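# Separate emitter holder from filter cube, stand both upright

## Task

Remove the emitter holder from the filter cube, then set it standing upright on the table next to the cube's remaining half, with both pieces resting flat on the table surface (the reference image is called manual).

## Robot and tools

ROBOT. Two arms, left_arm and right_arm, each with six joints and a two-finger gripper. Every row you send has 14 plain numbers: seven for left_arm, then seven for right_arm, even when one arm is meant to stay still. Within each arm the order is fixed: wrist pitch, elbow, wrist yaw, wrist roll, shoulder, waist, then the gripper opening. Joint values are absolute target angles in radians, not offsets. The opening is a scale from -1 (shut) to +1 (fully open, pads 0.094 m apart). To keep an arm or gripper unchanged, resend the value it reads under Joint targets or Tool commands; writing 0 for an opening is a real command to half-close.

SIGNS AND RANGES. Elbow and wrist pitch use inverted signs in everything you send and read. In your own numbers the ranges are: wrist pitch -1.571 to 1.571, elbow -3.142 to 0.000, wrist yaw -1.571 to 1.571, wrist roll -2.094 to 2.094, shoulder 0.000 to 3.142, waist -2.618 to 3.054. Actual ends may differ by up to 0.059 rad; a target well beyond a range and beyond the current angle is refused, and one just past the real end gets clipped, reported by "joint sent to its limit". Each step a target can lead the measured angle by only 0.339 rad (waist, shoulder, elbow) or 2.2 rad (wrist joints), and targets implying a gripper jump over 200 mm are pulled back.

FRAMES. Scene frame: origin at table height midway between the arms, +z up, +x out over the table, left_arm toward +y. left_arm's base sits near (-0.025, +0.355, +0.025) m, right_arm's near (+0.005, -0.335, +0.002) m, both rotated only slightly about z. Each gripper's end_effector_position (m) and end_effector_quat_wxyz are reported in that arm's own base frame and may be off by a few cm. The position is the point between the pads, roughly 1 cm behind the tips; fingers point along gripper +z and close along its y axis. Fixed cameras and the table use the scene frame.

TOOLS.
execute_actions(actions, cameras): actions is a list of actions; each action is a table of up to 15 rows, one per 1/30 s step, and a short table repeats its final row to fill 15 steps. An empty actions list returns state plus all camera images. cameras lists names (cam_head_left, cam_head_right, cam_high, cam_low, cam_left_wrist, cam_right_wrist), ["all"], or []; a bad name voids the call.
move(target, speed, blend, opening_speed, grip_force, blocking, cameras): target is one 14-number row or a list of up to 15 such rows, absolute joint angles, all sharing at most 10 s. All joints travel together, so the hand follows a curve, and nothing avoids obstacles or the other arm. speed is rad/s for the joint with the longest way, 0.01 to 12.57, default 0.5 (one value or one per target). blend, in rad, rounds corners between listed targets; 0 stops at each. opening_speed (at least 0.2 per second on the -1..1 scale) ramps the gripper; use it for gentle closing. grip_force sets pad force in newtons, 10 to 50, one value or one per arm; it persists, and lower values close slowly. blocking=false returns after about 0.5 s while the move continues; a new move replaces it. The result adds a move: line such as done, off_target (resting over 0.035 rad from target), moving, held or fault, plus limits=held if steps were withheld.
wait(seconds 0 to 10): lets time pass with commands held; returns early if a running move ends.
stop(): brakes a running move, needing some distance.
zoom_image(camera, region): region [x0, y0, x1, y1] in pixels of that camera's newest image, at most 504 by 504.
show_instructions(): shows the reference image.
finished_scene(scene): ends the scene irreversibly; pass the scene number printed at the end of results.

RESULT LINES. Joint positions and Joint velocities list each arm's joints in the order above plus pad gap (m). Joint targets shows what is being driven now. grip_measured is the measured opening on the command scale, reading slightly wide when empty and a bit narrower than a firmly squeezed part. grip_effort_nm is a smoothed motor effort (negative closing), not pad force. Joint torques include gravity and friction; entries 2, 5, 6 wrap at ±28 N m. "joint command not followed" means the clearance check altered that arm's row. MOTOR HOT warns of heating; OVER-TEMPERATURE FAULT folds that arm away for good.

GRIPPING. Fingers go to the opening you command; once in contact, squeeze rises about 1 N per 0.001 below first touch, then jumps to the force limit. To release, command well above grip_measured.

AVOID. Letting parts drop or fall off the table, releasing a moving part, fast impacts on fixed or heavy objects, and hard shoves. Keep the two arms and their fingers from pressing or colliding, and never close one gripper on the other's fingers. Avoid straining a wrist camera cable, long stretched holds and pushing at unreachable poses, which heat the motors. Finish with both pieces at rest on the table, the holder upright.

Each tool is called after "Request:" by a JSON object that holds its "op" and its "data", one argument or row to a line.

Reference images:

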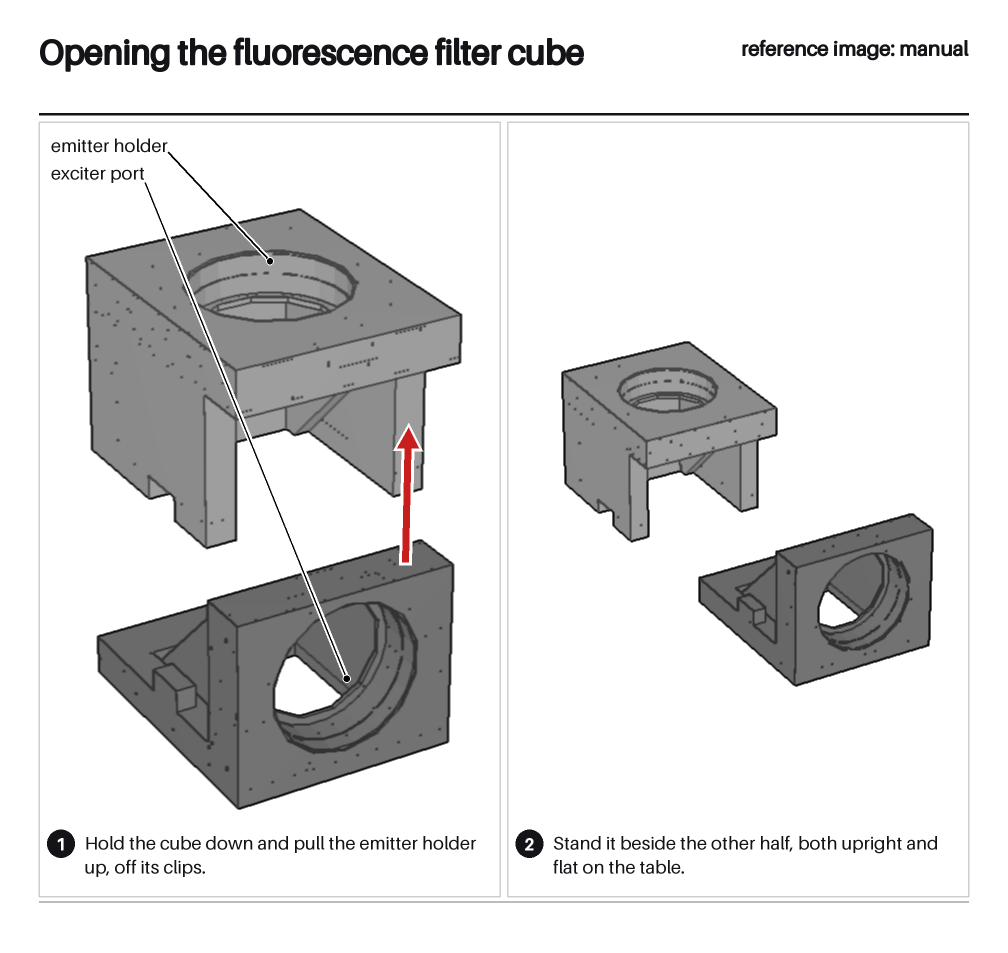

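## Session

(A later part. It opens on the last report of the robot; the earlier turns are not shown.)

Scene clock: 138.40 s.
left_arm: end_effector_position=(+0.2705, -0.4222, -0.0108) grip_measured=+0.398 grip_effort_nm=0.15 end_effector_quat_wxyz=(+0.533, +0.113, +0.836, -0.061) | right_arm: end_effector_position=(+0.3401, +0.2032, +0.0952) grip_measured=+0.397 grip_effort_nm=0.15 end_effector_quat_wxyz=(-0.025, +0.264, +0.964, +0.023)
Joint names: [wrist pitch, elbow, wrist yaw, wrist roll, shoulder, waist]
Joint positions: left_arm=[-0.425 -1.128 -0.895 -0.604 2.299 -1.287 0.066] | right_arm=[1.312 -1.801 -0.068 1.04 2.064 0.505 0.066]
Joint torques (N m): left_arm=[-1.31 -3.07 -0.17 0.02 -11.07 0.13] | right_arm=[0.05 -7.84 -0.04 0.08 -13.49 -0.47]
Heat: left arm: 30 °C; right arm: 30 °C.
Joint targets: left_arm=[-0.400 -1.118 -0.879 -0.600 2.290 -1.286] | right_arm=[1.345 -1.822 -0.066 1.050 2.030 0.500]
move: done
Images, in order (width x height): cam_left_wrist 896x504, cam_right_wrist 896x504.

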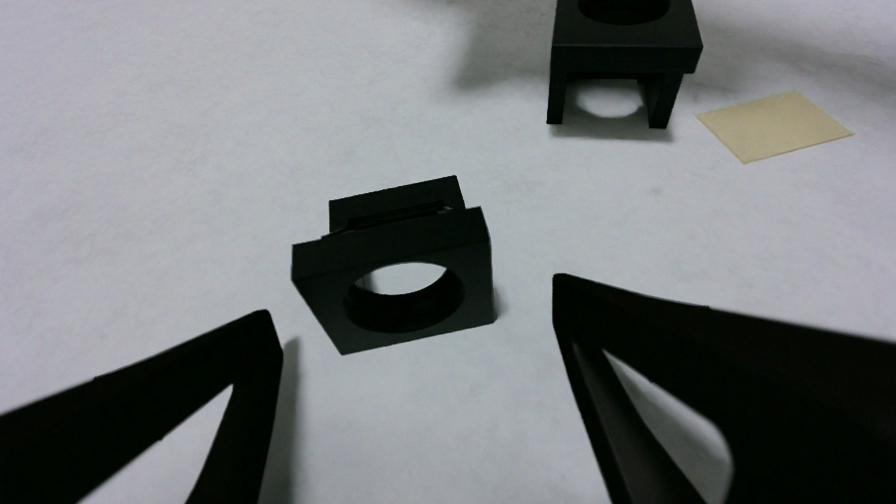

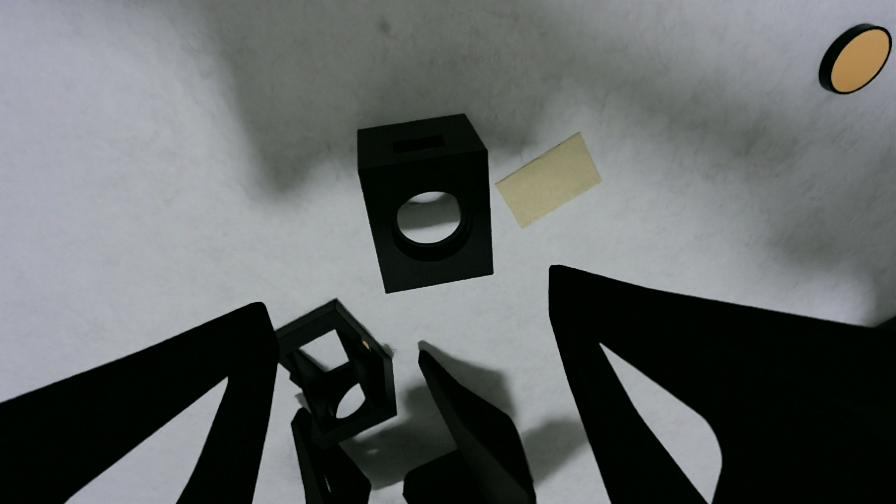

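Request:
{"op": "move", "data": {
  "target": [
    [-0.344,-1.070,-1.000,-0.690,2.222,-1.359,0.4,1.345,-1.822,-0.066,1.050,2.03,0.50,0.4],
    [-0.4765,-0.798,-0.869,-0.584,1.95,-1.336,0.7,1.461,-1.946,0,1.11,2.02,0.35,0.7]
  ],
  "speed": [0.2, 0.4],
  "opening_speed": 1.0,
  "blend": [0.03, 0],
  "cameras": ["cam_left_wrist", "cam_right_wrist", "cam_head_left", "cam_high"]
}}

Scene clock: 141.63 s.
left_arm: end_effector_position=(+0.2288, -0.3763, +0.0357) grip_measured=+0.698 grip_effort_nm=0.14 end_effector_quat_wxyz=(+0.528, +0.143, +0.832, -0.096) | right_arm: end_effector_position=(+0.3706, +0.1404, +0.1279) grip_measured=+0.697 grip_effort_nm=0.15 end_effector_quat_wxyz=(-0.002, +0.364, +0.931, +0.008)
Joint names: [wrist pitch, elbow, wrist yaw, wrist roll, shoulder, waist]
Joint positions: left_arm=[-0.464 -0.809 -0.86 -0.586 1.981 -1.342 0.08] | right_arm=[1.428 -1.923 -0.015 1.098 2.058 0.353 0.08]
Joint torques (N m): left_arm=[-1.75 -3.1 -0.4 -0.01 -10.43 0.5] | right_arm=[0.04 -8.09 0.15 0.1 -13.81 -0.35]
Heat: left arm: 30 °C; right arm: 30 °C.
Joint targets: left_arm=[-0.477 -0.798 -0.869 -0.584 1.950 -1.336] | right_arm=[1.461 -1.946 0.000 1.110 2.020 0.350]
move: off_target (right_arm); target 2's new numbers were sent with right_arm's shoulder 0.038 rad from that target; right_arm: the shoulder is farthest, 0.038 rad from its target
Images, in order (width x height): cam_head_left 896x504, cam_high 896x504, cam_left_wrist 896x504, cam_right_wrist 896x504.

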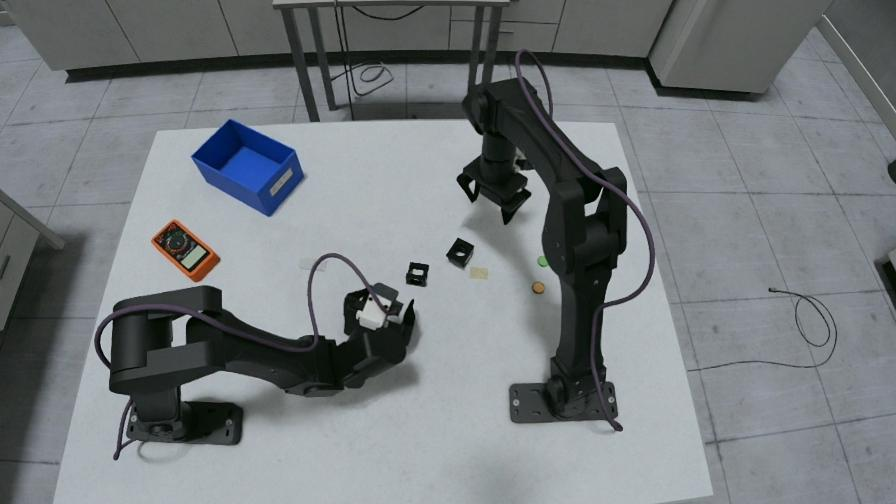

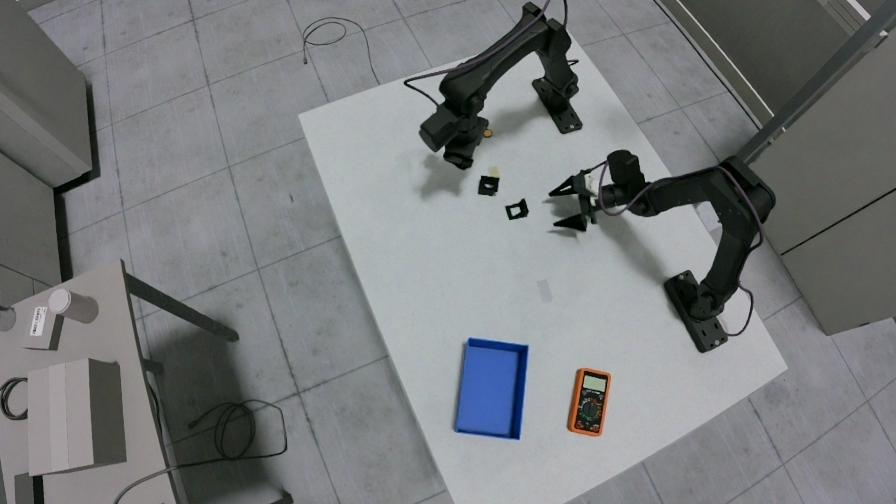

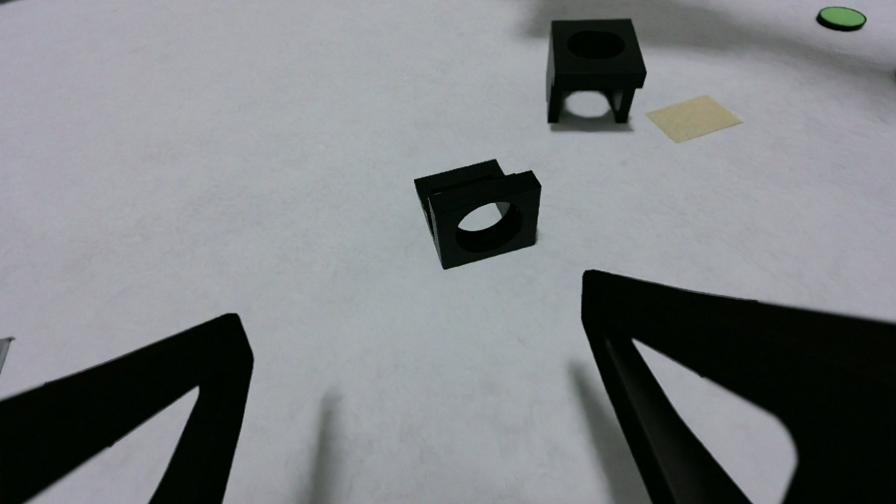

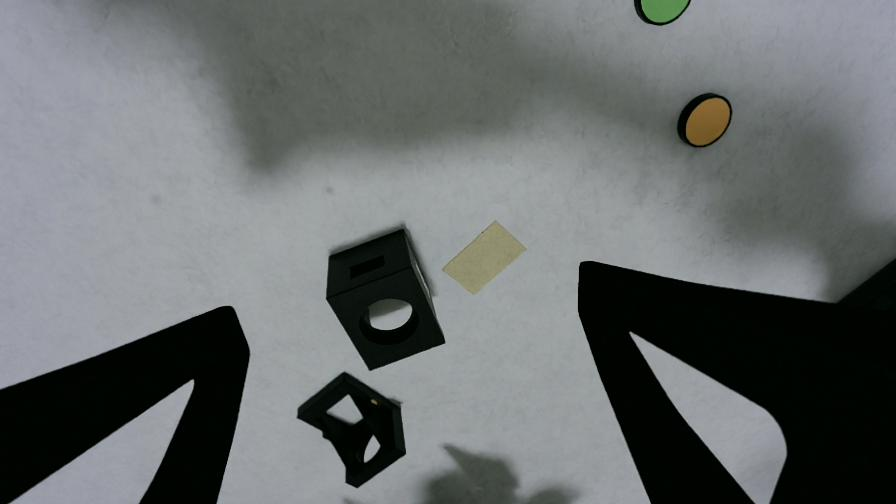

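Request:
{"op": "zoom_image", "data": {
  "camera": "cam_left_wrist",
  "region": [390, 0, 670, 290]
}}

Request:
{"op": "zoom_image", "data": {
  "camera": "cam_right_wrist",
  "region": [270, 200, 480, 500]
}}

Scaled by 1.738 from the camera's 896x504 image, which has a finer 1280x720 frame.

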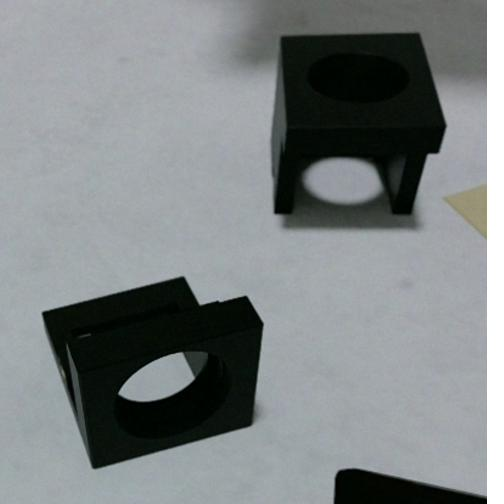

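Scaled by 1.680 from the camera's 896x504 image, which has a finer 1280x720 frame.

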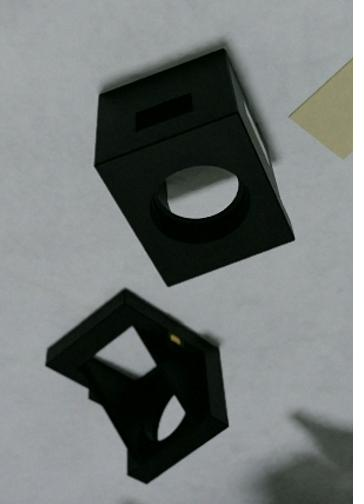

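Request:
{"op": "finished_scene", "data": {
  "scene": 2
}}

The scene is finished: the task was done.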